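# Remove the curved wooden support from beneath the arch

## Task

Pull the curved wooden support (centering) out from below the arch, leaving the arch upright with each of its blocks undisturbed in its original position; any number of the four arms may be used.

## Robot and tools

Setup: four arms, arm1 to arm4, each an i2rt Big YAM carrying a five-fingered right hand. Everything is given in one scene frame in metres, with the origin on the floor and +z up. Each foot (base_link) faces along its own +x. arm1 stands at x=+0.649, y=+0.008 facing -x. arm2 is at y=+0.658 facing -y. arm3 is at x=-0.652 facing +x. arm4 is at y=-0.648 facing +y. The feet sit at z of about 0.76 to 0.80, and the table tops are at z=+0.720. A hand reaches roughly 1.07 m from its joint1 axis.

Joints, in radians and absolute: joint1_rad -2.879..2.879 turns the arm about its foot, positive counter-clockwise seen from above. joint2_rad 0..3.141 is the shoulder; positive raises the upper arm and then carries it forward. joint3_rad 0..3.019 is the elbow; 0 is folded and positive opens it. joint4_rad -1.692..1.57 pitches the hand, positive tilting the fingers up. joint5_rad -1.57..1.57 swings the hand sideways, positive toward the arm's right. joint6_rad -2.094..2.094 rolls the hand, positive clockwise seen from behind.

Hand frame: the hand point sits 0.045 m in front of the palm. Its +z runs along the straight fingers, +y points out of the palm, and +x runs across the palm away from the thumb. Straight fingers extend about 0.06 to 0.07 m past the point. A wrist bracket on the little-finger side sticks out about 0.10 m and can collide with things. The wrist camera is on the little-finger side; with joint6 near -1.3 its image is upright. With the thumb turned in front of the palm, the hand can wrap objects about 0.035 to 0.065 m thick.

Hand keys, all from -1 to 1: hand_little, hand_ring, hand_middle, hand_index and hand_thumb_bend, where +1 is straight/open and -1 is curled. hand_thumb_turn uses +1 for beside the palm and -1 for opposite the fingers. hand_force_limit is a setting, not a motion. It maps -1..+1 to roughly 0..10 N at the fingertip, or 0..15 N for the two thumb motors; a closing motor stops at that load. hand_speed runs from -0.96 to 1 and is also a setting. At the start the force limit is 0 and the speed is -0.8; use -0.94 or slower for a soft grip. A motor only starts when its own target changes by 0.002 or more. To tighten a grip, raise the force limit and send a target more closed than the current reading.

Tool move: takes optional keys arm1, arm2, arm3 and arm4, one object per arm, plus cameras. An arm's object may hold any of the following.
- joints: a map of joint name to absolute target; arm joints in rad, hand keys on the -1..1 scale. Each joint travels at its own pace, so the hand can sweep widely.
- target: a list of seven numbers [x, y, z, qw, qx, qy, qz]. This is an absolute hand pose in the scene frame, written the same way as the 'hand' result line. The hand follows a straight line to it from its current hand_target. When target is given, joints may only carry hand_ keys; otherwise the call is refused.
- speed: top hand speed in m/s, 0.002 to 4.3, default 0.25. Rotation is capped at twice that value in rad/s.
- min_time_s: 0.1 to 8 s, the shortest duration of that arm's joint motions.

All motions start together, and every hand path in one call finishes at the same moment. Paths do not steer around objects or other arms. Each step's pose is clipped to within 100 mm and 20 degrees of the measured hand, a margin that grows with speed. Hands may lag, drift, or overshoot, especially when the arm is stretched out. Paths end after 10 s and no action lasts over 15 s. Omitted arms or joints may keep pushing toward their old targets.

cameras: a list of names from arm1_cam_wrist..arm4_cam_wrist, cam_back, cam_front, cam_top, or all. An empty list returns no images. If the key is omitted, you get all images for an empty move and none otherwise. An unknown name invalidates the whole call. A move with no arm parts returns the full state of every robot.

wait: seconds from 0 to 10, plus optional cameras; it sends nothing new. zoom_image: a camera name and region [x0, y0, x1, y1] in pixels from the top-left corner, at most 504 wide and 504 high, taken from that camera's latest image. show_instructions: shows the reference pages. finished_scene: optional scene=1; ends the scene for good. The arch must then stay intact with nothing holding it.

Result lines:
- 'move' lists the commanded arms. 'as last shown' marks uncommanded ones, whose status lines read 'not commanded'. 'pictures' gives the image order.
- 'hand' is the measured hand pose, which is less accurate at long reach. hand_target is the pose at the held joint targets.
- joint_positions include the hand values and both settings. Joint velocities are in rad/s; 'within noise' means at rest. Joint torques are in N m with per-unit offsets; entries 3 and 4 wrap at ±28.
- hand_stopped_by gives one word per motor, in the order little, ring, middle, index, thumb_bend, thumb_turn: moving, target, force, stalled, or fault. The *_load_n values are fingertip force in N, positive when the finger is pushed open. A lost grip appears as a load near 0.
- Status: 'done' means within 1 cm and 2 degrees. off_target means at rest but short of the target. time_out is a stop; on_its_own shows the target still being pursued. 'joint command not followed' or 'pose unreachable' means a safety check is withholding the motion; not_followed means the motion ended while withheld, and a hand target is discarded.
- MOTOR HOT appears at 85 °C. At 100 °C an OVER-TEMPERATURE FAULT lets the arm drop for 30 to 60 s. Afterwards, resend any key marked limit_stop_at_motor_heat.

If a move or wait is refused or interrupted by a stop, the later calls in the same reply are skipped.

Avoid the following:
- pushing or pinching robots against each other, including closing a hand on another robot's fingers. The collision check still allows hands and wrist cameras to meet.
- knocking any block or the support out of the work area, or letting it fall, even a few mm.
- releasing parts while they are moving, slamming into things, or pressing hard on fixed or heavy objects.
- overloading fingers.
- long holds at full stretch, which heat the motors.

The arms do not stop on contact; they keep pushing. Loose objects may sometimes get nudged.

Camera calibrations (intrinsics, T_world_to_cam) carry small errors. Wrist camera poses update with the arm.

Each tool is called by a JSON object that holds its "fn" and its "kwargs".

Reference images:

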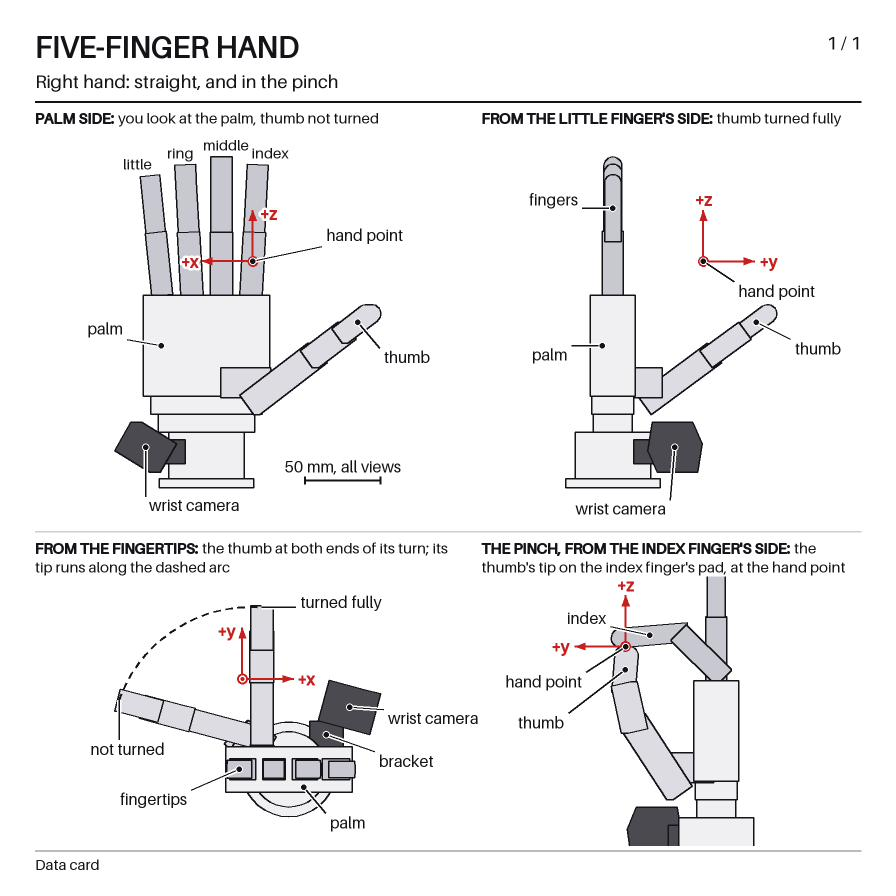

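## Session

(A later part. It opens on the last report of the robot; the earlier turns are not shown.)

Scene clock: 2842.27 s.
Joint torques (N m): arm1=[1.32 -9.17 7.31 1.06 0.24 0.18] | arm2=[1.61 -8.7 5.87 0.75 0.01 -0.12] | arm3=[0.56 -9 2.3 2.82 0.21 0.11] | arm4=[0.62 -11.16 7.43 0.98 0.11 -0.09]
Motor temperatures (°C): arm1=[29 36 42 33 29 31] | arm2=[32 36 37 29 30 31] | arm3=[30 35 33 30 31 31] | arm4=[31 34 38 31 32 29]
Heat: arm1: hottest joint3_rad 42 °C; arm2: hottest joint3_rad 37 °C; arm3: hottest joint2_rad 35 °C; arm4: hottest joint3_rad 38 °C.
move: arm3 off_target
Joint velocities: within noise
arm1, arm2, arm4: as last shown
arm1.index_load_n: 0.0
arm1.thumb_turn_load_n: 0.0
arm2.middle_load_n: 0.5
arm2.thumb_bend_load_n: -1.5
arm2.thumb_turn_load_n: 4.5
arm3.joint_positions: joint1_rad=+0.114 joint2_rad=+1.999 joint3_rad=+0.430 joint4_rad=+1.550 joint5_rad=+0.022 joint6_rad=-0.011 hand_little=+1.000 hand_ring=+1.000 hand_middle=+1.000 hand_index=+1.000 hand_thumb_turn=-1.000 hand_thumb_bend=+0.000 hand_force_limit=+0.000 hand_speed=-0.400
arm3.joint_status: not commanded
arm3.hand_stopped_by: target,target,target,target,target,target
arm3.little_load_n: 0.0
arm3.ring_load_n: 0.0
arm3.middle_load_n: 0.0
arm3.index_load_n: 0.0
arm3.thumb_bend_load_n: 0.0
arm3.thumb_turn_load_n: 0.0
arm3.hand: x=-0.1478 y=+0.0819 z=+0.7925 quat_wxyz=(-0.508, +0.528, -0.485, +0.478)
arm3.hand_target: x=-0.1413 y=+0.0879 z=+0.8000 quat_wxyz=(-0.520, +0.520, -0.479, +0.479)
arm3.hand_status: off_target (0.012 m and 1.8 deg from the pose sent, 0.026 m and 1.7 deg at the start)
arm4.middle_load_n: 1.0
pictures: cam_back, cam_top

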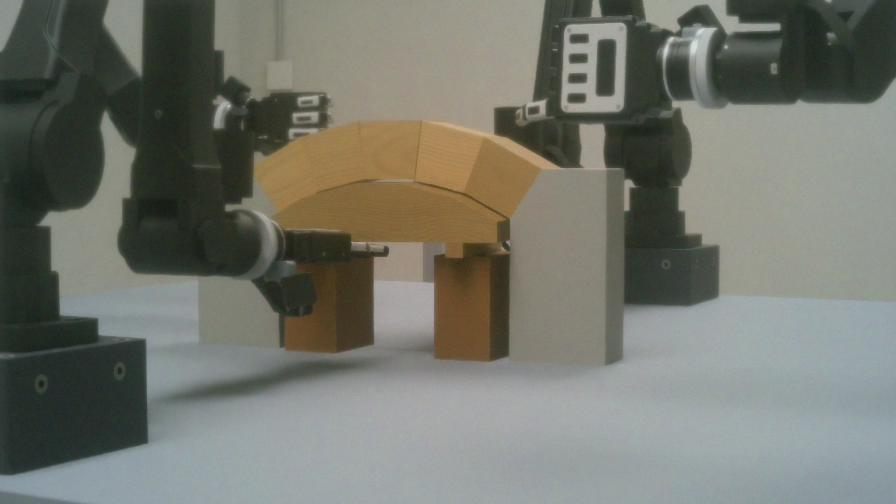

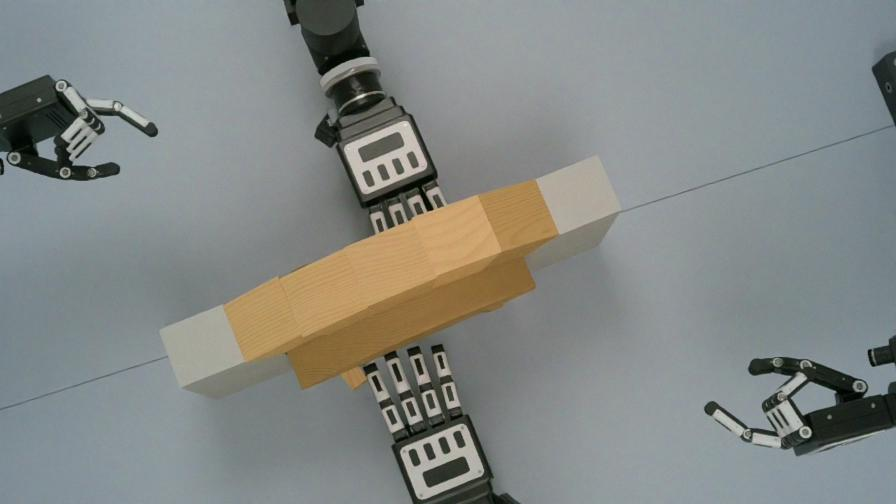

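{"fn": "move", "kwargs": {"arm3": {"target": [-0.142, 0.099, 0.799, 0.5199, -0.5199, 0.4793, -0.4793], "speed": 0.05}, "cameras": ["cam_top", "cam_back"]}}

{"fn": "zoom_image", "kwargs": {"camera": "cam_top", "region": [280, 260, 460, 400]}}

Scene clock: 2848.63 s.
Joint torques (N m): arm1=[1.44 -8.29 7.42 1.18 0.2 0.19] | arm2=[1.61 -8.53 5.89 0.76 0.02 -0.12] | arm3=[0.67 -8.59 2.45 3.08 0.17 0.12] | arm4=[0.91 -10.93 7.42 0.98 0.09 -0.1]
Motor temperatures (°C): arm1=[29 36 42 33 29 31] | arm2=[32 36 37 29 30 31] | arm3=[30 35 33 30 31 31] | arm4=[31 34 38 31 32 29]
Heat: arm1: hottest joint3_rad 42 °C; arm2: hottest joint3_rad 37 °C; arm3: hottest joint2_rad 35 °C; arm4: hottest joint3_rad 38 °C.
move: arm3 off_target
Joint velocities: within noise
arm1, arm2, arm4: as last shown
arm1.hand_target: x=+0.0294 y=-0.0251 z=+0.8168 quat_wxyz=(+0.479, -0.479, -0.520, +0.520)
arm2.thumb_bend_load_n: -2.0
arm3.joint_positions: joint1_rad=+0.148 joint2_rad=+1.999 joint3_rad=+0.430 joint4_rad=+1.550 joint5_rad=+0.057 joint6_rad=-0.011 hand_little=+1.000 hand_ring=+1.000 hand_middle=+1.000 hand_index=+1.000 hand_thumb_turn=-1.000 hand_thumb_bend=+0.000 hand_force_limit=+0.000 hand_speed=-0.400
arm3.joint_status: not commanded
arm3.hand_stopped_by: target,target,target,target,target,target
arm3.little_load_n: 0.0
arm3.ring_load_n: 0.0
arm3.middle_load_n: 0.0
arm3.index_load_n: 0.0
arm3.thumb_bend_load_n: 0.0
arm3.thumb_turn_load_n: 0.0
arm3.hand: x=-0.1489 y=+0.0922 z=+0.7925 quat_wxyz=(-0.508, +0.528, -0.485, +0.478)
arm3.hand_target: x=-0.1423 y=+0.0989 z=+0.7990 quat_wxyz=(-0.520, +0.520, -0.479, +0.479)
arm3.hand_status: off_target (0.012 m and 1.8 deg from the pose sent, 0.019 m and 1.8 deg at the start)
pictures: cam_back, cam_top

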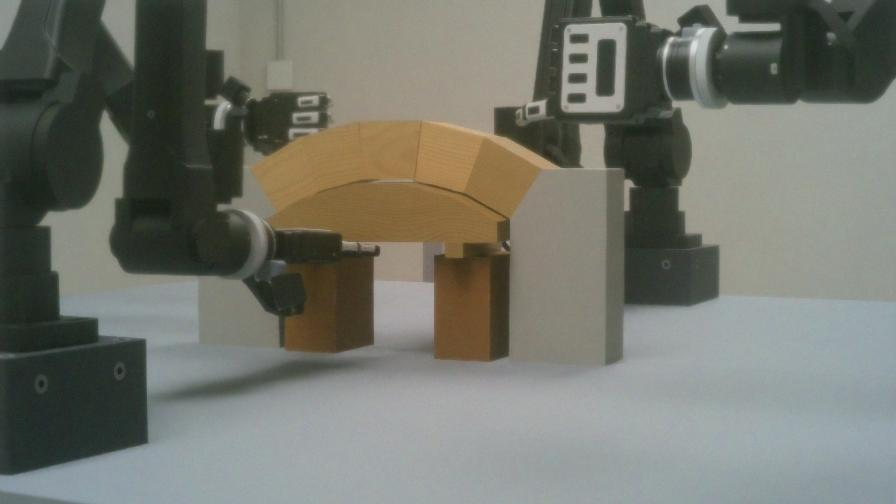

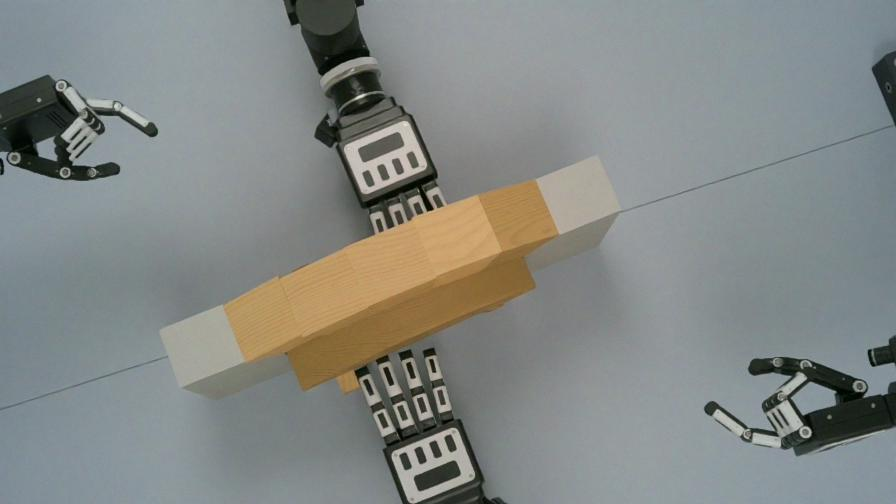

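Scaled by 2.800 from the camera's image (finer frame: 1280x720).

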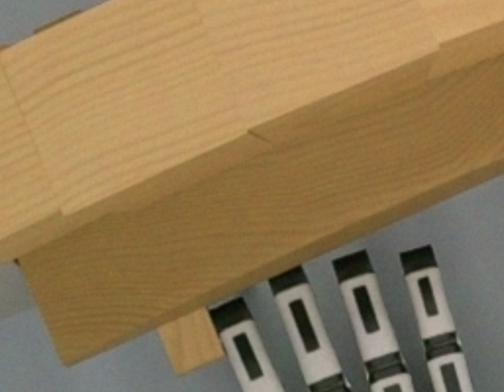

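{"fn": "move", "kwargs": {"arm3": {"target": [-0.190, 0.097, 0.795, 0.5199, -0.5199, 0.4793, -0.4793], "speed": 0.1}}}

{"fn": "move", "kwargs": {"arm3": {"target": [-0.178, 0.109, 0.797, 0.5199, -0.5199, 0.4793, -0.4793], "speed": 0.05}, "cameras": ["cam_top", "cam_back"]}}

{"fn": "zoom_image", "kwargs": {"camera": "cam_top", "region": [280, 300, 460, 440]}}

{"fn": "zoom_image", "kwargs": {"camera": "cam_back", "region": [240, 200, 480, 320]}}

Scene clock: 2867.23 s.
Joint torques (N m): arm1=[0.73 -8.53 7.38 1.24 0.2 0.17] | arm2=[1.49 -8.53 5.87 0.73 0.03 -0.12] | arm3=[0.03 -8.94 0.18 3.62 0.21 0.09] | arm4=[0.73 -10.64 7.45 0.92 0.1 -0.09]
Motor temperatures (°C): arm1=[29 36 42 33 29 31] | arm2=[32 36 37 29 30 31] | arm3=[30 35 33 30 31 31] | arm4=[31 34 38 31 32 29]
Heat: arm1: hottest joint3_rad 42 °C; arm2: hottest joint3_rad 37 °C; arm3: hottest joint2_rad 35 °C; arm4: hottest joint3_rad 38 °C.
move: arm3 off_target
Joint velocities: within noise
arm1, arm2, arm4: as last shown
arm2.middle_load_n: 1.0
arm3.joint_positions: joint1_rad=+0.164 joint2_rad=+1.966 joint3_rad=+0.330 joint4_rad=+1.550 joint5_rad=+0.070 joint6_rad=-0.011 hand_little=+1.000 hand_ring=+1.000 hand_middle=+1.000 hand_index=+1.000 hand_thumb_turn=-1.000 hand_thumb_bend=+0.000 hand_force_limit=+0.000 hand_speed=-0.400
arm3.joint_status: not commanded
arm3.hand_stopped_by: target,target,target,target,target,target
arm3.little_load_n: 0.0
arm3.ring_load_n: 0.0
arm3.middle_load_n: 0.0
arm3.index_load_n: 0.0
arm3.thumb_bend_load_n: 0.0
arm3.thumb_turn_load_n: 0.0
arm3.hand: x=-0.1905 y=+0.0920 z=+0.7831 quat_wxyz=(-0.490, +0.547, -0.498, +0.462)
arm3.hand_target: x=-0.1897 y=+0.0971 z=+0.7954 quat_wxyz=(-0.504, +0.536, -0.491, +0.466)
arm3.hand_status: off_target (0.013 m and 5.5 deg from the pose sent, 0.041 m and 1.8 deg at the start; a joint's target at an end of its range on 28 of 30 steps)
arm4.little_load_n: -0.5
arm4.middle_load_n: 0.5
pictures: none

Scene clock: 2868.30 s.
Joint torques (N m): arm1=[0.97 -8.76 7.24 1.18 0.23 0.17] | arm2=[1.55 -8.59 5.87 0.7 0.02 -0.12] | arm3=[0.44 -7.94 1.57 3.69 0.23 0.12] | arm4=[0.5 -10.58 7.39 0.96 0.09 -0.09]
Motor temperatures (°C): arm1=[29 36 42 33 29 31] | arm2=[32 36 37 29 30 31] | arm3=[30 35 33 30 31 31] | arm4=[31 34 38 31 32 29]
Heat: arm1: hottest joint3_rad 42 °C; arm2: hottest joint3_rad 37 °C; arm3: hottest joint2_rad 35 °C; arm4: hottest joint3_rad 38 °C.
move: arm3 off_target
Joint velocities: within noise
arm1, arm2, arm4: as last shown
arm1.middle_load_n: 0.0
arm2.middle_load_n: 0.5
arm2.thumb_turn_load_n: 4.0
arm3.joint_positions: joint1_rad=+0.199 joint2_rad=+1.966 joint3_rad=+0.347 joint4_rad=+1.550 joint5_rad=+0.106 joint6_rad=-0.010 hand_little=+1.000 hand_ring=+1.000 hand_middle=+1.000 hand_index=+1.000 hand_thumb_turn=-1.000 hand_thumb_bend=+0.000 hand_force_limit=+0.000 hand_speed=-0.400
arm3.joint_status: not commanded
arm3.hand_stopped_by: target,target,target,target,target,target
arm3.little_load_n: 0.0
arm3.ring_load_n: 0.0
arm3.middle_load_n: 0.0
arm3.index_load_n: 0.0
arm3.thumb_bend_load_n: 0.0
arm3.thumb_turn_load_n: 0.0
arm3.hand: x=-0.1842 y=+0.1028 z=+0.7872 quat_wxyz=(-0.494, +0.542, -0.494, +0.467)
arm3.hand_target: x=-0.1780 y=+0.1090 z=+0.7975 quat_wxyz=(-0.510, +0.530, -0.487, +0.471)
arm3.hand_status: off_target (0.013 m and 4.5 deg from the pose sent, 0.025 m and 5.5 deg at the start; a joint's target at an end of its range on 32 of 32 steps)
arm4.little_load_n: 0.0
arm4.thumb_turn_load_n: 0.5
pictures: cam_back, cam_top

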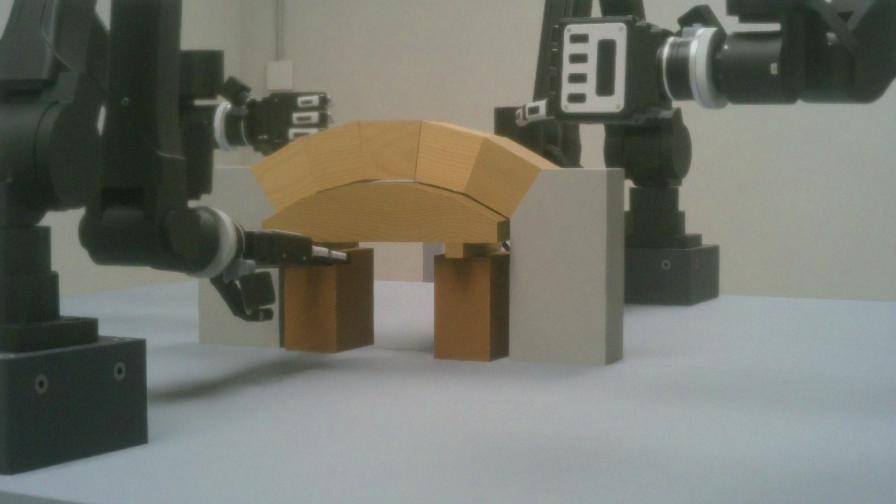

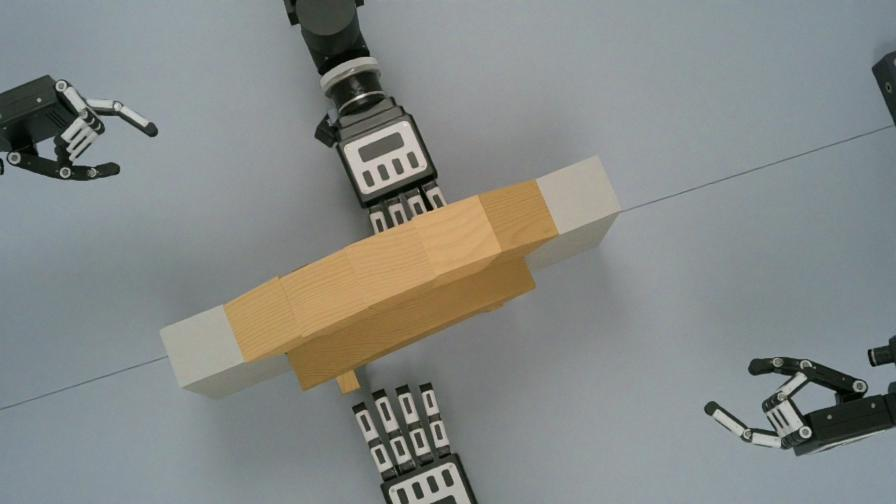

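Scaled by 2.800 from the camera's image (finer frame: 1280x720).

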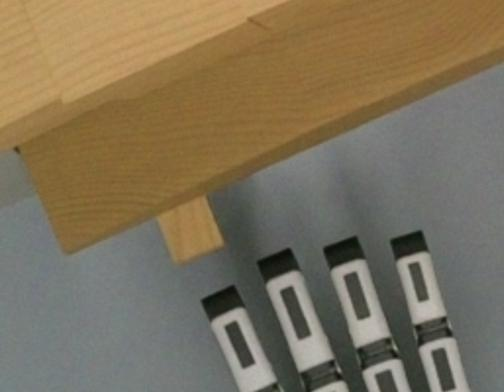

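Scaled by 2.100 from the camera's image (finer frame: 1280x720).

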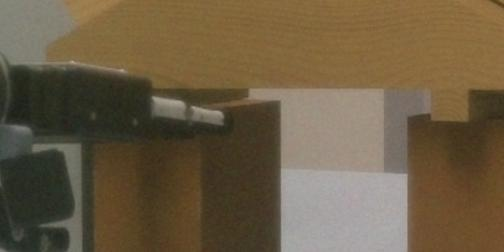

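{"fn": "move", "kwargs": {"arm3": {"target": [-0.148, 0.1105, 0.795, 0.5199, -0.5199, 0.4793, -0.4793], "speed": 0.05}, "cameras": ["cam_top", "cam_back"]}}

{"fn": "zoom_image", "kwargs": {"camera": "cam_top", "region": [280, 300, 460, 440]}}

{"fn": "zoom_image", "kwargs": {"camera": "cam_back", "region": [240, 150, 540, 320]}}

Scene clock: 2878.10 s.
Joint torques (N m): arm1=[1.38 -8.35 7.32 1.09 0.27 0.19] | arm2=[1.61 -8.64 5.89 0.76 0.02 -0.11] | arm3=[-0.91 -8.41 2.35 3.59 -0.05 0.09] | arm4=[0.73 -10.81 7.43 1.03 0.11 -0.11]
Motor temperatures (°C): arm1=[29 36 42 33 29 31] | arm2=[32 36 37 29 30 31] | arm3=[30 35 33 31 31 31] | arm4=[31 34 38 31 32 29]
Heat: arm1: hottest joint3_rad 42 °C; arm2: hottest joint3_rad 37 °C; arm3: hottest joint2_rad 35 °C; arm4: hottest joint3_rad 38 °C.
move: arm3 off_target
Joint velocities: within noise
arm1, arm2, arm4: as last shown
arm1.joint_positions: joint1_rad=-0.085 joint2_rad=+1.987 joint3_rad=+0.701 joint4_rad=+1.286 joint5_rad=-0.114 joint6_rad=-0.019 hand_little=+1.000 hand_ring=+1.000 hand_middle=+1.000 hand_index=+1.000 hand_thumb_turn=-0.889 hand_thumb_bend=+0.001 hand_force_limit=+0.000 hand_speed=-0.800
arm1.little_load_n: -0.5
arm1.hand: x=+0.0389 y=-0.0208 z=+0.8195 quat_wxyz=(+0.485, -0.476, -0.521, +0.517)
arm1.hand_target: x=+0.0294 y=-0.0250 z=+0.8168 quat_wxyz=(+0.479, -0.479, -0.520, +0.520)
arm3.joint_positions: joint1_rad=+0.199 joint2_rad=+2.007 joint3_rad=+0.421 joint4_rad=+1.550 joint5_rad=+0.100 joint6_rad=-0.010 hand_little=+1.000 hand_ring=+1.000 hand_middle=+1.000 hand_index=+1.000 hand_thumb_turn=-1.000 hand_thumb_bend=+0.000 hand_force_limit=+0.000 hand_speed=-0.400
arm3.joint_status: not commanded
arm3.hand_stopped_by: target,target,target,target,target,target
arm3.little_load_n: 0.0
arm3.ring_load_n: 0.0
arm3.middle_load_n: 0.0
arm3.index_load_n: 0.0
arm3.thumb_bend_load_n: 0.0
arm3.thumb_turn_load_n: 0.0
arm3.hand: x=-0.1567 y=+0.1091 z=+0.7866 quat_wxyz=(-0.505, +0.535, -0.486, +0.472)
arm3.hand_target: x=-0.1482 y=+0.1105 z=+0.7952 quat_wxyz=(-0.519, +0.521, -0.480, +0.478)
arm3.hand_status: off_target (0.012 m and 2.6 deg from the pose sent, 0.038 m and 4.5 deg at the start; a joint's target at an end of its range on 32 of 33 steps)
arm4.ring_load_n: -0.5
arm4.thumb_turn_load_n: 1.0
pictures: cam_back, cam_top

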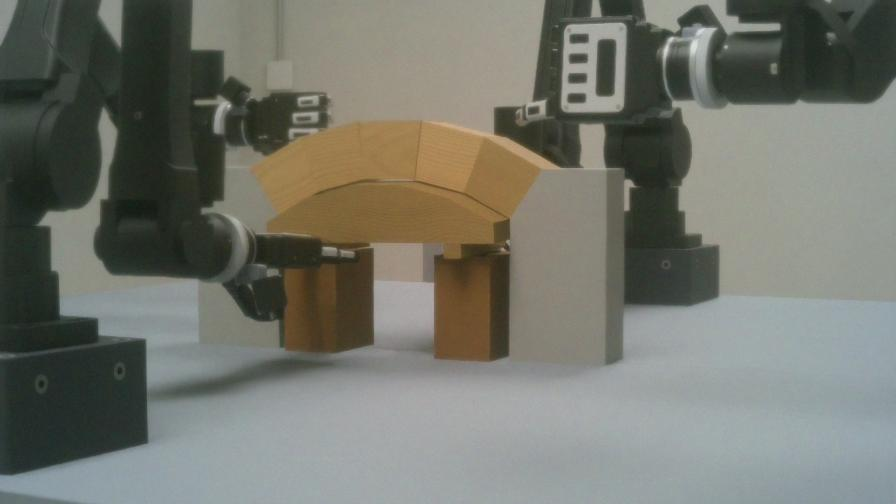

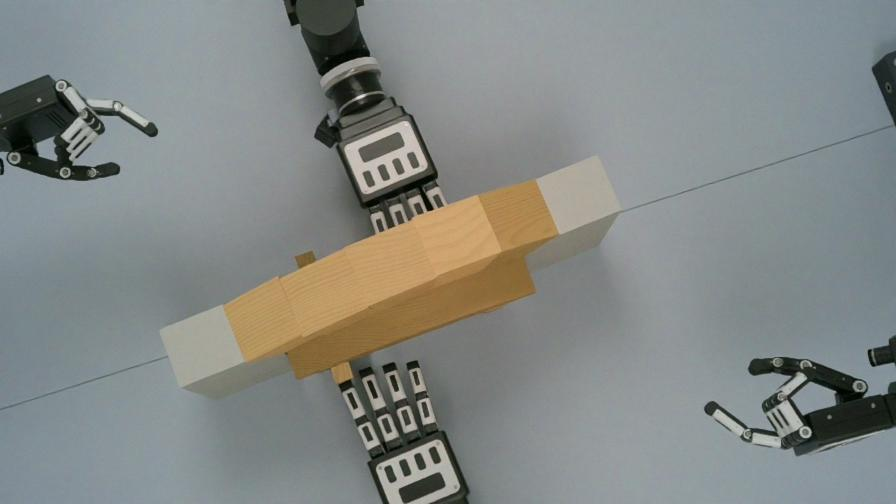

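Scaled by 2.800 from the camera's image (finer frame: 1280x720).

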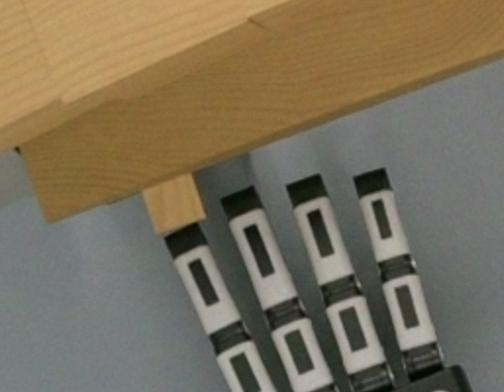

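Scaled by 1.680 from the camera's image (finer frame: 1280x720).

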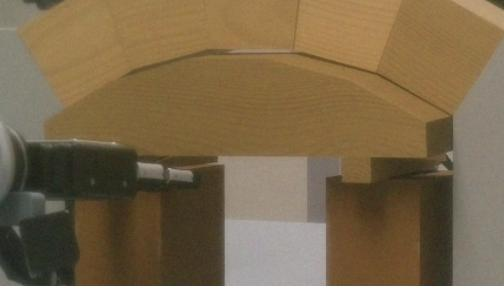

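{"fn": "move", "kwargs": {"arm1": {"target": [0.072, 0.034, 0.822, 0.4793, -0.4793, -0.5199, 0.5199], "speed": 0.1}, "cameras": ["cam_front"]}}

{"fn": "zoom_image", "kwargs": {"camera": "cam_front", "region": [400, 220, 600, 350]}}

Scene clock: 2895.57 s.
Joint torques (N m): arm1=[0.32 -10.52 3.74 3.14 -0.17 0.17] | arm2=[1.61 -8.59 5.9 0.73 0.02 -0.12] | arm3=[-0.91 -8.23 2.32 3.6 -0.02 0.1] | arm4=[0.56 -10.75 7.41 0.99 0.1 -0.09]
Motor temperatures (°C): arm1=[29 36 41 33 29 31] | arm2=[32 36 37 29 30 31] | arm3=[30 34 32 31 31 31] | arm4=[31 34 38 31 32 29]
Heat: arm1: hottest joint3_rad 41 °C; arm2: hottest joint3_rad 37 °C; arm3: hottest joint2_rad 34 °C; arm4: hottest joint3_rad 38 °C.
move: arm1 off_target
Joint velocities: within noise
arm1.joint_positions: joint1_rad=-0.229 joint2_rad=+1.969 joint3_rad=+0.629 joint4_rad=+1.291 joint5_rad=-0.260 joint6_rad=-0.019 hand_little=+1.000 hand_ring=+1.000 hand_middle=+1.000 hand_index=+1.000 hand_thumb_turn=-0.889 hand_thumb_bend=+0.001 hand_force_limit=+0.000 hand_speed=-0.800
arm1.joint_status: not commanded
arm1.hand_stopped_by: target,target,target,target,target,force
arm1.little_load_n: -0.5
arm1.ring_load_n: 0.0
arm1.middle_load_n: 0.0
arm1.index_load_n: 0.0
arm1.thumb_bend_load_n: 0.0
arm1.thumb_turn_load_n: 0.0
arm1.hand: x=+0.0741 y=+0.0335 z=+0.8055 quat_wxyz=(+0.469, -0.489, -0.531, +0.508)
arm1.hand_target: x=+0.0720 y=+0.0341 z=+0.8218 quat_wxyz=(+0.479, -0.479, -0.520, +0.520)
arm1.hand_status: off_target (0.017 m and 2.4 deg from the pose sent, 0.064 m and 0.8 deg at the start)
arm2.joint_positions: joint1_rad=+0.766 joint2_rad=+1.363 joint3_rad=+0.389 joint4_rad=+0.991 joint5_rad=+0.710 joint6_rad=-1.568 hand_little=-1.000 hand_ring=-1.000 hand_middle=-1.000 hand_index=+0.300 hand_thumb_turn=-0.799 hand_thumb_bend=+0.299 hand_force_limit=+0.000 hand_speed=-0.800
arm2.joint_status: not commanded
arm2.hand_stopped_by: target,target,target,target,target,target
arm2.little_load_n: 0.0
arm2.ring_load_n: 0.0
arm2.middle_load_n: 0.5
arm2.index_load_n: 0.0
arm2.thumb_bend_load_n: -2.0
arm2.thumb_turn_load_n: 4.5
arm2.hand: x=+0.1608 y=+0.2476 z=+0.9315 quat_wxyz=(+0.477, +0.512, -0.482, +0.527)
arm2.hand_target: x=+0.1600 y=+0.2500 z=+0.9301 quat_wxyz=(+0.479, +0.520, -0.479, +0.520)
arm2.hand_status: not commanded
arm3: as last shown
arm3.joint_positions: joint1_rad=+0.199 joint2_rad=+2.007 joint3_rad=+0.421 joint4_rad=+1.553 joint5_rad=+0.100 joint6_rad=-0.010 hand_little=+1.000 hand_ring=+1.000 hand_middle=+1.000 hand_index=+1.000 hand_thumb_turn=-1.000 hand_thumb_bend=+0.000 hand_force_limit=+0.000 hand_speed=-0.400
arm3.hand: x=-0.1563 y=+0.1092 z=+0.7876 quat_wxyz=(-0.506, +0.534, -0.485, +0.473)
arm3.hand_target: x=-0.1483 y=+0.1104 z=+0.7951 quat_wxyz=(-0.518, +0.521, -0.480, +0.478)
arm4.joint_positions: joint1_rad=+0.909 joint2_rad=+1.393 joint3_rad=+0.586 joint4_rad=+0.794 joint5_rad=+0.995 joint6_rad=-1.543 hand_little=-1.000 hand_ring=-1.000 hand_middle=-1.000 hand_index=+0.350 hand_thumb_turn=-0.750 hand_thumb_bend=+0.299 hand_force_limit=+0.300 hand_speed=-0.800
arm4.joint_status: not commanded
arm4.hand_stopped_by: target,target,target,target,target,force
arm4.little_load_n: 0.0
arm4.ring_load_n: 0.0
arm4.middle_load_n: 0.5
arm4.index_load_n: 0.0
arm4.thumb_bend_load_n: -0.5
arm4.thumb_turn_load_n: 0.5
arm4.hand: x=-0.2204 y=-0.2449 z=+0.9709 quat_wxyz=(-0.488, +0.517, +0.479, +0.515)
arm4.hand_target: x=-0.2201 y=-0.2499 z=+0.9700 quat_wxyz=(-0.485, +0.514, +0.485, +0.514)
arm4.hand_status: not commanded

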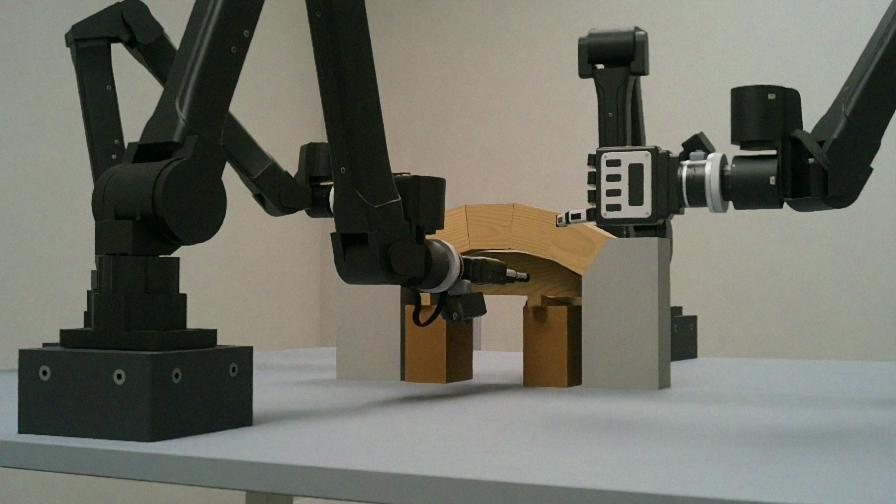

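Scaled by 2.520 from the camera's image (finer frame: 1280x720).

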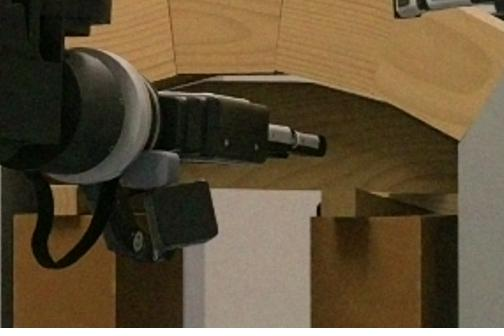

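{"fn": "move", "kwargs": {"arm1": {"target": [0.033, 0.031, 0.825, 0.4793, -0.4793, -0.5199, 0.5199], "speed": 0.05}, "cameras": ["cam_front", "cam_top", "cam_back"]}}

{"fn": "zoom_image", "kwargs": {"camera": "cam_front", "region": [400, 220, 600, 350]}}

{"fn": "zoom_image", "kwargs": {"camera": "cam_top", "region": [280, 230, 540, 420]}}

{"fn": "zoom_image", "kwargs": {"camera": "cam_back", "region": [240, 150, 540, 320]}}

Scene clock: 2904.63 s.
Joint torques (N m): arm1=[1.03 -8.76 7.06 1.05 0.23 0.16] | arm2=[1.73 -8.7 5.87 0.73 0.02 -0.12] | arm3=[-0.73 -8.29 2.39 3.64 -0.04 0.1] | arm4=[0.73 -10.99 7.45 0.95 0.08 -0.11]
Motor temperatures (°C): arm1=[29 37 41 33 29 31] | arm2=[32 35 37 29 30 31] | arm3=[30 34 32 31 31 31] | arm4=[31 34 38 31 32 29]
Heat: arm1: hottest joint3_rad 41 °C; arm2: hottest joint3_rad 37 °C; arm3: hottest joint2_rad 34 °C; arm4: hottest joint3_rad 38 °C.
move: arm1 done
Joint velocities: within noise
arm1.joint_positions: joint1_rad=-0.217 joint2_rad=+1.969 joint3_rad=+0.707 joint4_rad=+1.261 joint5_rad=-0.245 joint6_rad=-0.019 hand_little=+1.000 hand_ring=+1.000 hand_middle=+1.000 hand_index=+1.000 hand_thumb_turn=-0.889 hand_thumb_bend=+0.001 hand_force_limit=+0.000 hand_speed=-0.800
arm1.joint_status: not commanded
arm1.hand_stopped_by: target,target,target,target,target,force
arm1.little_load_n: 0.0
arm1.ring_load_n: 0.0
arm1.middle_load_n: 0.0
arm1.index_load_n: 0.0
arm1.thumb_bend_load_n: 0.0
arm1.thumb_turn_load_n: 0.0
arm1.hand: x=+0.0420 y=+0.0347 z=+0.8253 quat_wxyz=(+0.484, -0.476, -0.521, +0.517)
arm1.hand_target: x=+0.0333 y=+0.0311 z=+0.8251 quat_wxyz=(+0.479, -0.479, -0.520, +0.520)
arm1.hand_status: done (0.010 m and 0.8 deg from the pose sent, 0.046 m and 2.4 deg at the start)
arm2, arm3, arm4: as last shown
arm2.thumb_bend_load_n: -1.5
arm4.middle_load_n: 1.0
arm4.thumb_bend_load_n: 0.0
pictures: cam_back, cam_front, cam_top

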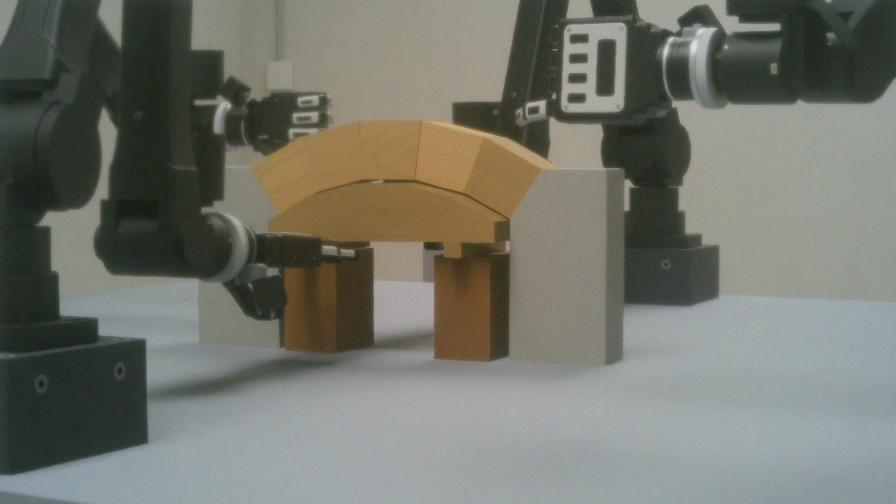

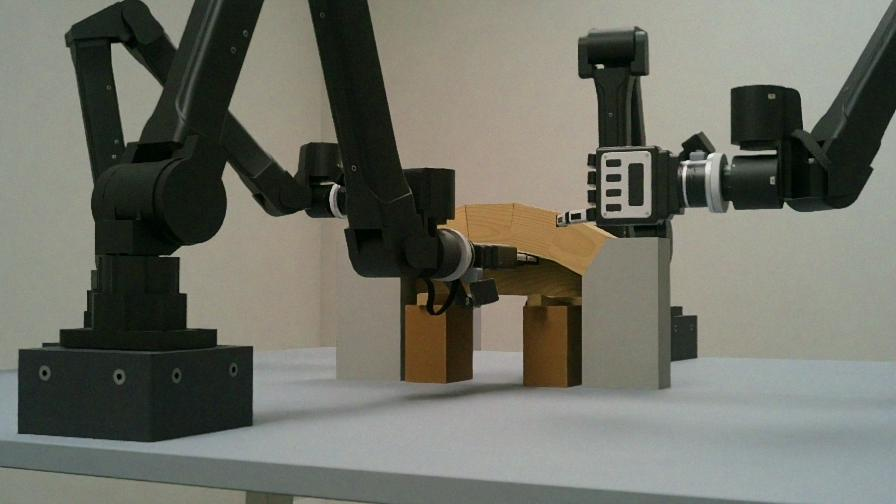

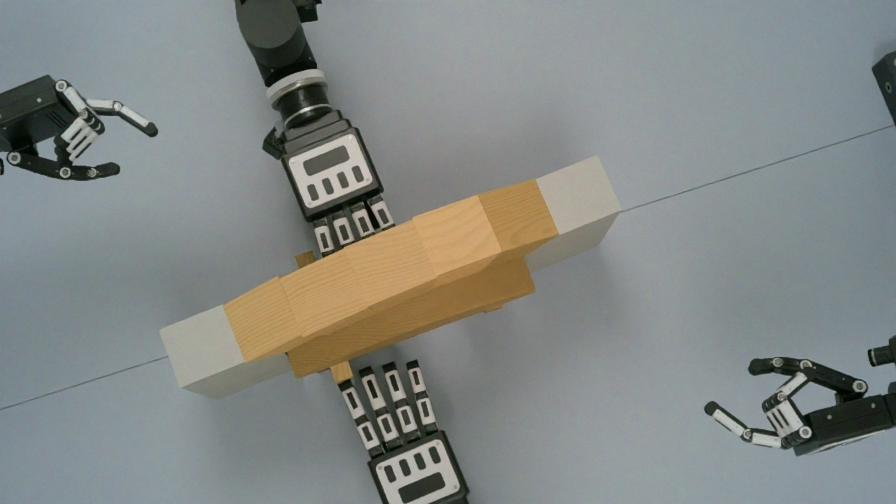

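Scaled by 2.520 from the camera's image (finer frame: 1280x720).

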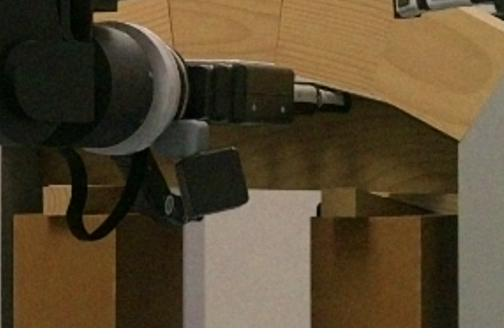

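Scaled by 1.938 from the camera's image (finer frame: 1280x720).

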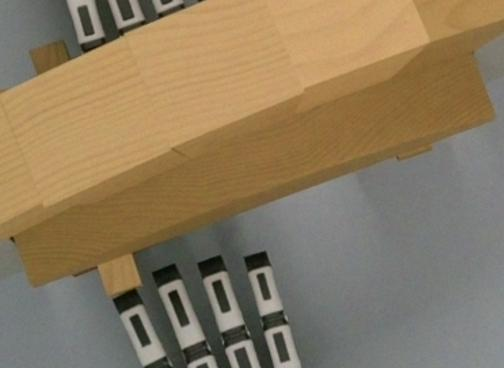

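Scaled by 1.680 from the camera's image (finer frame: 1280x720).

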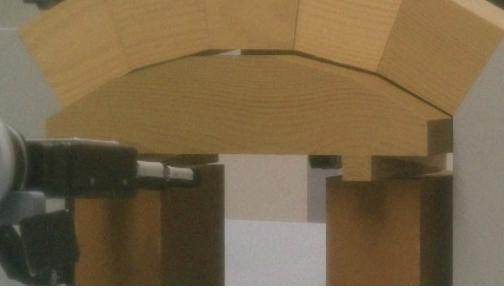

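{"fn": "move", "kwargs": {"arm1": {"target": [0.060, 0.031, 0.819, 0.4793, -0.4793, -0.5199, 0.5199], "speed": 0.05}}}

{"fn": "move", "kwargs": {"arm1": {"target": [0.050, 0.031, 0.814, 0.4793, -0.4793, -0.5199, 0.5199], "speed": 0.05}, "cameras": ["cam_front", "cam_top", "cam_back"]}}

{"fn": "zoom_image", "kwargs": {"camera": "cam_front", "region": [400, 220, 600, 350]}}

{"fn": "zoom_image", "kwargs": {"camera": "cam_back", "region": [240, 150, 540, 320]}}

Scene clock: 2914.77 s.
Joint torques (N m): arm1=[0.62 -9.41 4.12 3.03 -0.14 0.17] | arm2=[1.67 -8.7 5.87 0.75 0.02 -0.11] | arm3=[-0.97 -8.35 2.35 3.58 -0.03 0.09] | arm4=[0.85 -10.75 7.36 1.02 0.08 -0.1]
Motor temperatures (°C): arm1=[29 37 41 33 29 31] | arm2=[32 35 37 29 30 31] | arm3=[30 34 32 31 31 31] | arm4=[31 34 38 31 32 29]
Heat: arm1: hottest joint3_rad 41 °C; arm2: hottest joint3_rad 37 °C; arm3: hottest joint2_rad 34 °C; arm4: hottest joint3_rad 38 °C.
move: arm1 done
Joint velocities: within noise
arm1.joint_positions: joint1_rad=-0.217 joint2_rad=+1.969 joint3_rad=+0.661 joint4_rad=+1.277 joint5_rad=-0.248 joint6_rad=-0.019 hand_little=+1.000 hand_ring=+1.000 hand_middle=+1.000 hand_index=+1.000 hand_thumb_turn=-0.889 hand_thumb_bend=+0.001 hand_force_limit=+0.000 hand_speed=-0.800
arm1.joint_status: not commanded
arm1.hand_stopped_by: target,target,target,target,target,force
arm1.little_load_n: -0.5
arm1.ring_load_n: 0.0
arm1.middle_load_n: 0.0
arm1.index_load_n: 0.0
arm1.thumb_bend_load_n: 0.5
arm1.thumb_turn_load_n: 0.0
arm1.hand: x=+0.0604 y=+0.0309 z=+0.8130 quat_wxyz=(+0.475, -0.484, -0.527, +0.512)
arm1.hand_target: x=+0.0600 y=+0.0311 z=+0.8190 quat_wxyz=(+0.479, -0.479, -0.520, +0.520)
arm1.hand_status: done (0.006 m and 1.5 deg from the pose sent, 0.020 m and 0.8 deg at the start)
arm2, arm3, arm4: as last shown
arm2.thumb_bend_load_n: -2.0
arm2.thumb_turn_load_n: 4.0
arm4.middle_load_n: 0.5
arm4.thumb_turn_load_n: 1.0
pictures: none

Scene clock: 2915.73 s.
Joint torques (N m): arm1=[1.26 -8 6.86 2.78 0.02 0.13] | arm2=[1.49 -8.64 5.89 0.73 0.02 -0.11] | arm3=[-0.73 -8 2.39 3.44 -0.03 0.09] | arm4=[0.5 -10.99 7.35 0.95 0.07 -0.08]
Motor temperatures (°C): arm1=[29 37 41 33 29 31] | arm2=[32 35 37 29 30 31] | arm3=[30 34 32 31 31 31] | arm4=[31 34 38 31 32 29]
Heat: arm1: hottest joint3_rad 41 °C; arm2: hottest joint3_rad 37 °C; arm3: hottest joint2_rad 34 °C; arm4: hottest joint3_rad 38 °C.
move: arm1 off_target
Joint velocities: within noise
arm1.joint_positions: joint1_rad=-0.217 joint2_rad=+1.979 joint3_rad=+0.661 joint4_rad=+1.277 joint5_rad=-0.248 joint6_rad=-0.019 hand_little=+1.000 hand_ring=+1.000 hand_middle=+1.000 hand_index=+1.000 hand_thumb_turn=-0.889 hand_thumb_bend=+0.001 hand_force_limit=+0.000 hand_speed=-0.800
arm1.joint_status: not commanded
arm1.hand_stopped_by: target,target,target,target,target,force
arm1.little_load_n: -0.5
arm1.ring_load_n: 0.0
arm1.middle_load_n: 0.0
arm1.index_load_n: -0.5
arm1.thumb_bend_load_n: 0.0
arm1.thumb_turn_load_n: 0.0
arm1.hand: x=+0.0616 y=+0.0306 z=+0.8072 quat_wxyz=(+0.472, -0.487, -0.529, +0.510)
arm1.hand_target: x=+0.0505 y=+0.0311 z=+0.8142 quat_wxyz=(+0.479, -0.479, -0.520, +0.520)
arm1.hand_status: off_target (0.013 m and 2.0 deg from the pose sent, 0.011 m and 1.5 deg at the start)
arm2, arm3, arm4: as last shown
arm2.thumb_turn_load_n: 4.5
arm4.thumb_bend_load_n: -0.5
arm4.thumb_turn_load_n: 0.5
pictures: cam_back, cam_front, cam_top

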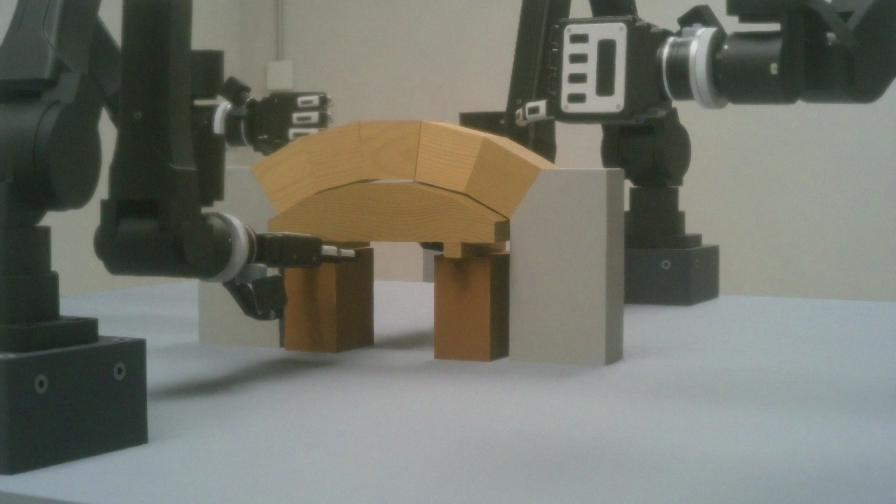

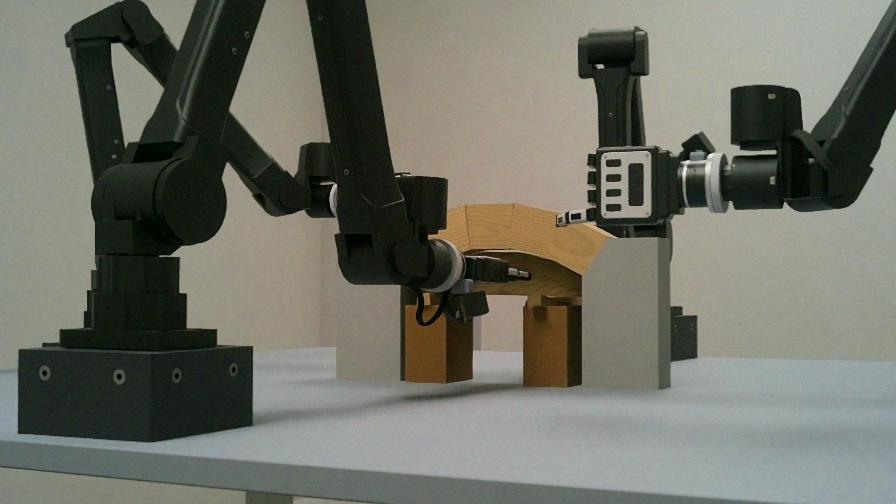

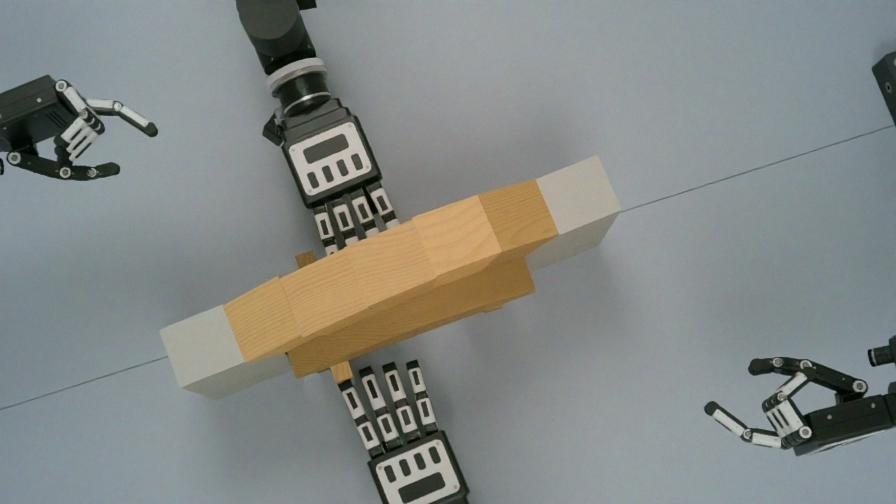

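Scaled by 2.520 from the camera's image (finer frame: 1280x720).

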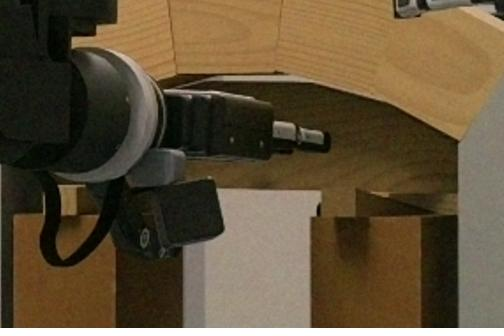

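Scaled by 1.680 from the camera's image (finer frame: 1280x720).

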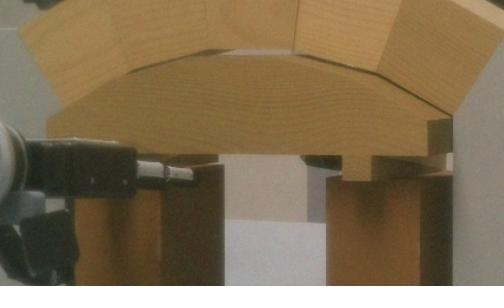

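{"fn": "move", "kwargs": {"arm1": {"target": [0.033, 0.030, 0.811, 0.4793, -0.4793, -0.5199, 0.5199], "speed": 0.05}, "cameras": ["cam_front", "cam_top", "cam_back"]}}

{"fn": "zoom_image", "kwargs": {"camera": "cam_front", "region": [400, 220, 600, 350]}}

{"fn": "zoom_image", "kwargs": {"camera": "cam_top", "region": [280, 230, 540, 420]}}

{"fn": "zoom_image", "kwargs": {"camera": "cam_back", "region": [240, 150, 540, 320]}}

Scene clock: 2922.17 s.
Joint torques (N m): arm1=[1.08 -8.64 6.68 1.8 0.25 0.15] | arm2=[1.55 -8.64 5.87 0.73 0.02 -0.12] | arm3=[-0.67 -8.35 2.48 3.54 -0.03 0.11] | arm4=[0.79 -10.87 7.5 0.94 0.09 -0.12]
Motor temperatures (°C): arm1=[29 37 41 33 29 31] | arm2=[32 35 37 29 30 31] | arm3=[30 34 32 31 31 31] | arm4=[31 34 38 31 32 29]
Heat: arm1: hottest joint3_rad 41 °C; arm2: hottest joint3_rad 37 °C; arm3: hottest joint2_rad 34 °C; arm4: hottest joint3_rad 38 °C.
move: arm1 done
Joint velocities: within noise
arm1.joint_positions: joint1_rad=-0.216 joint2_rad=+2.003 joint3_rad=+0.712 joint4_rad=+1.277 joint5_rad=-0.243 joint6_rad=-0.019 hand_little=+1.000 hand_ring=+1.000 hand_middle=+1.000 hand_index=+1.000 hand_thumb_turn=-0.889 hand_thumb_bend=+0.001 hand_force_limit=+0.000 hand_speed=-0.800
arm1.joint_status: not commanded
arm1.hand_stopped_by: target,target,target,target,target,force
arm1.little_load_n: 0.0
arm1.ring_load_n: 0.0
arm1.middle_load_n: 0.0
arm1.index_load_n: 0.0
arm1.thumb_bend_load_n: 0.0
arm1.thumb_turn_load_n: 0.0
arm1.hand: x=+0.0421 y=+0.0342 z=+0.8119 quat_wxyz=(+0.481, -0.480, -0.523, +0.514)
arm1.hand_target: x=+0.0333 y=+0.0301 z=+0.8112 quat_wxyz=(+0.479, -0.479, -0.520, +0.520)
arm1.hand_status: done (0.010 m and 0.8 deg from the pose sent, 0.029 m and 2.0 deg at the start)
arm2, arm3, arm4: as last shown
arm2.little_load_n: -0.5
arm4.middle_load_n: 1.0
arm4.thumb_bend_load_n: 0.0
pictures: cam_back, cam_front, cam_top

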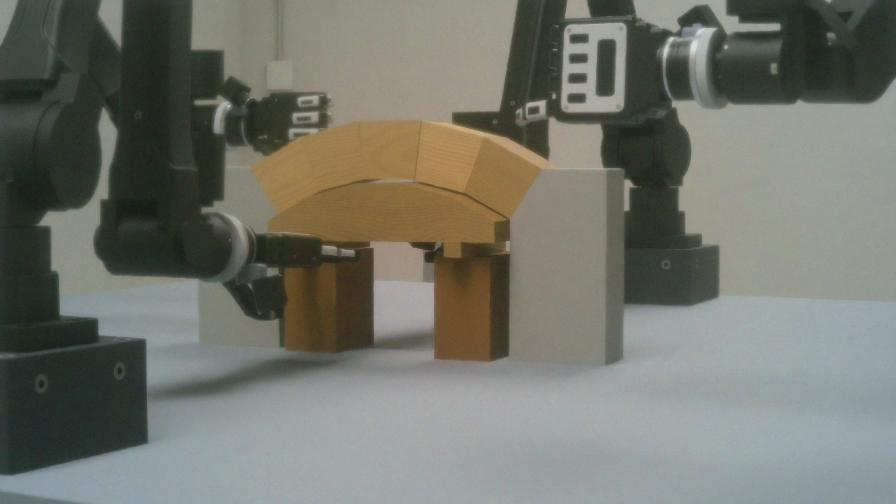

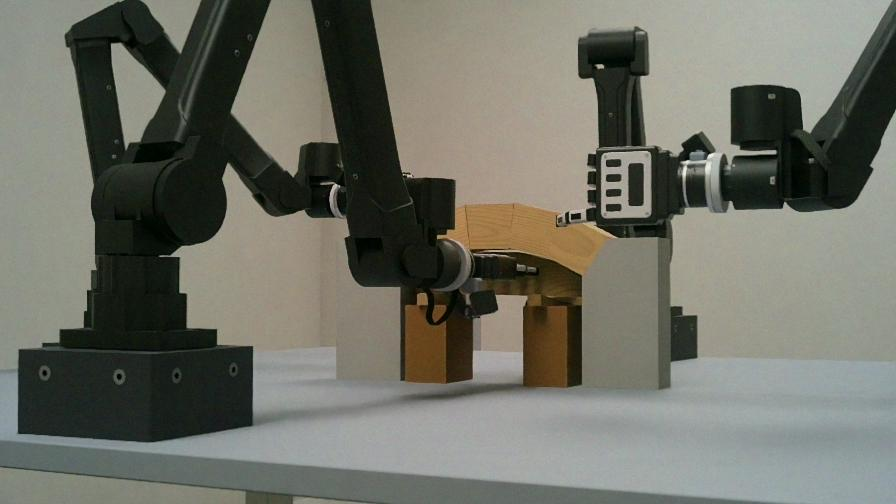

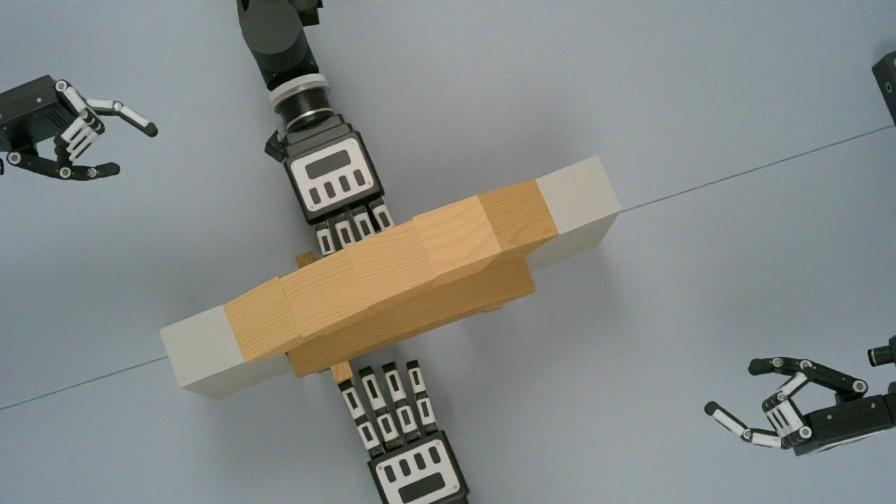

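Scaled by 2.520 from the camera's image (finer frame: 1280x720).

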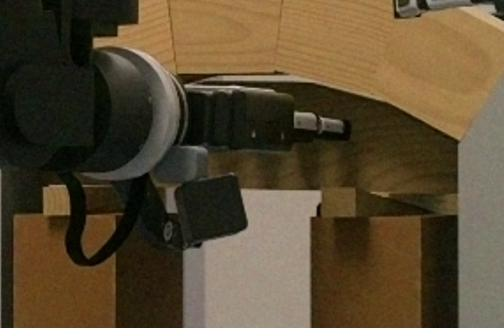

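Scaled by 1.938 from the camera's image (finer frame: 1280x720).

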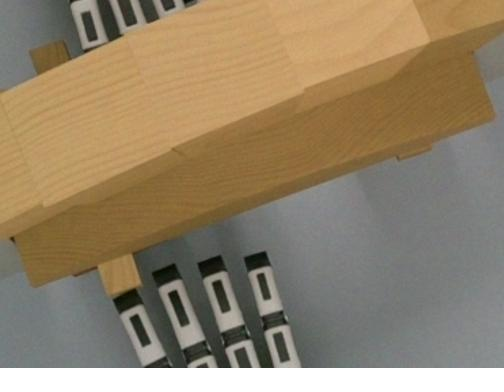

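Scaled by 1.680 from the camera's image (finer frame: 1280x720).

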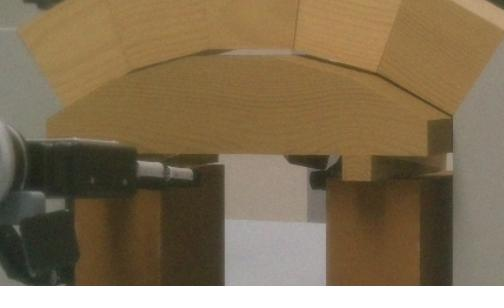

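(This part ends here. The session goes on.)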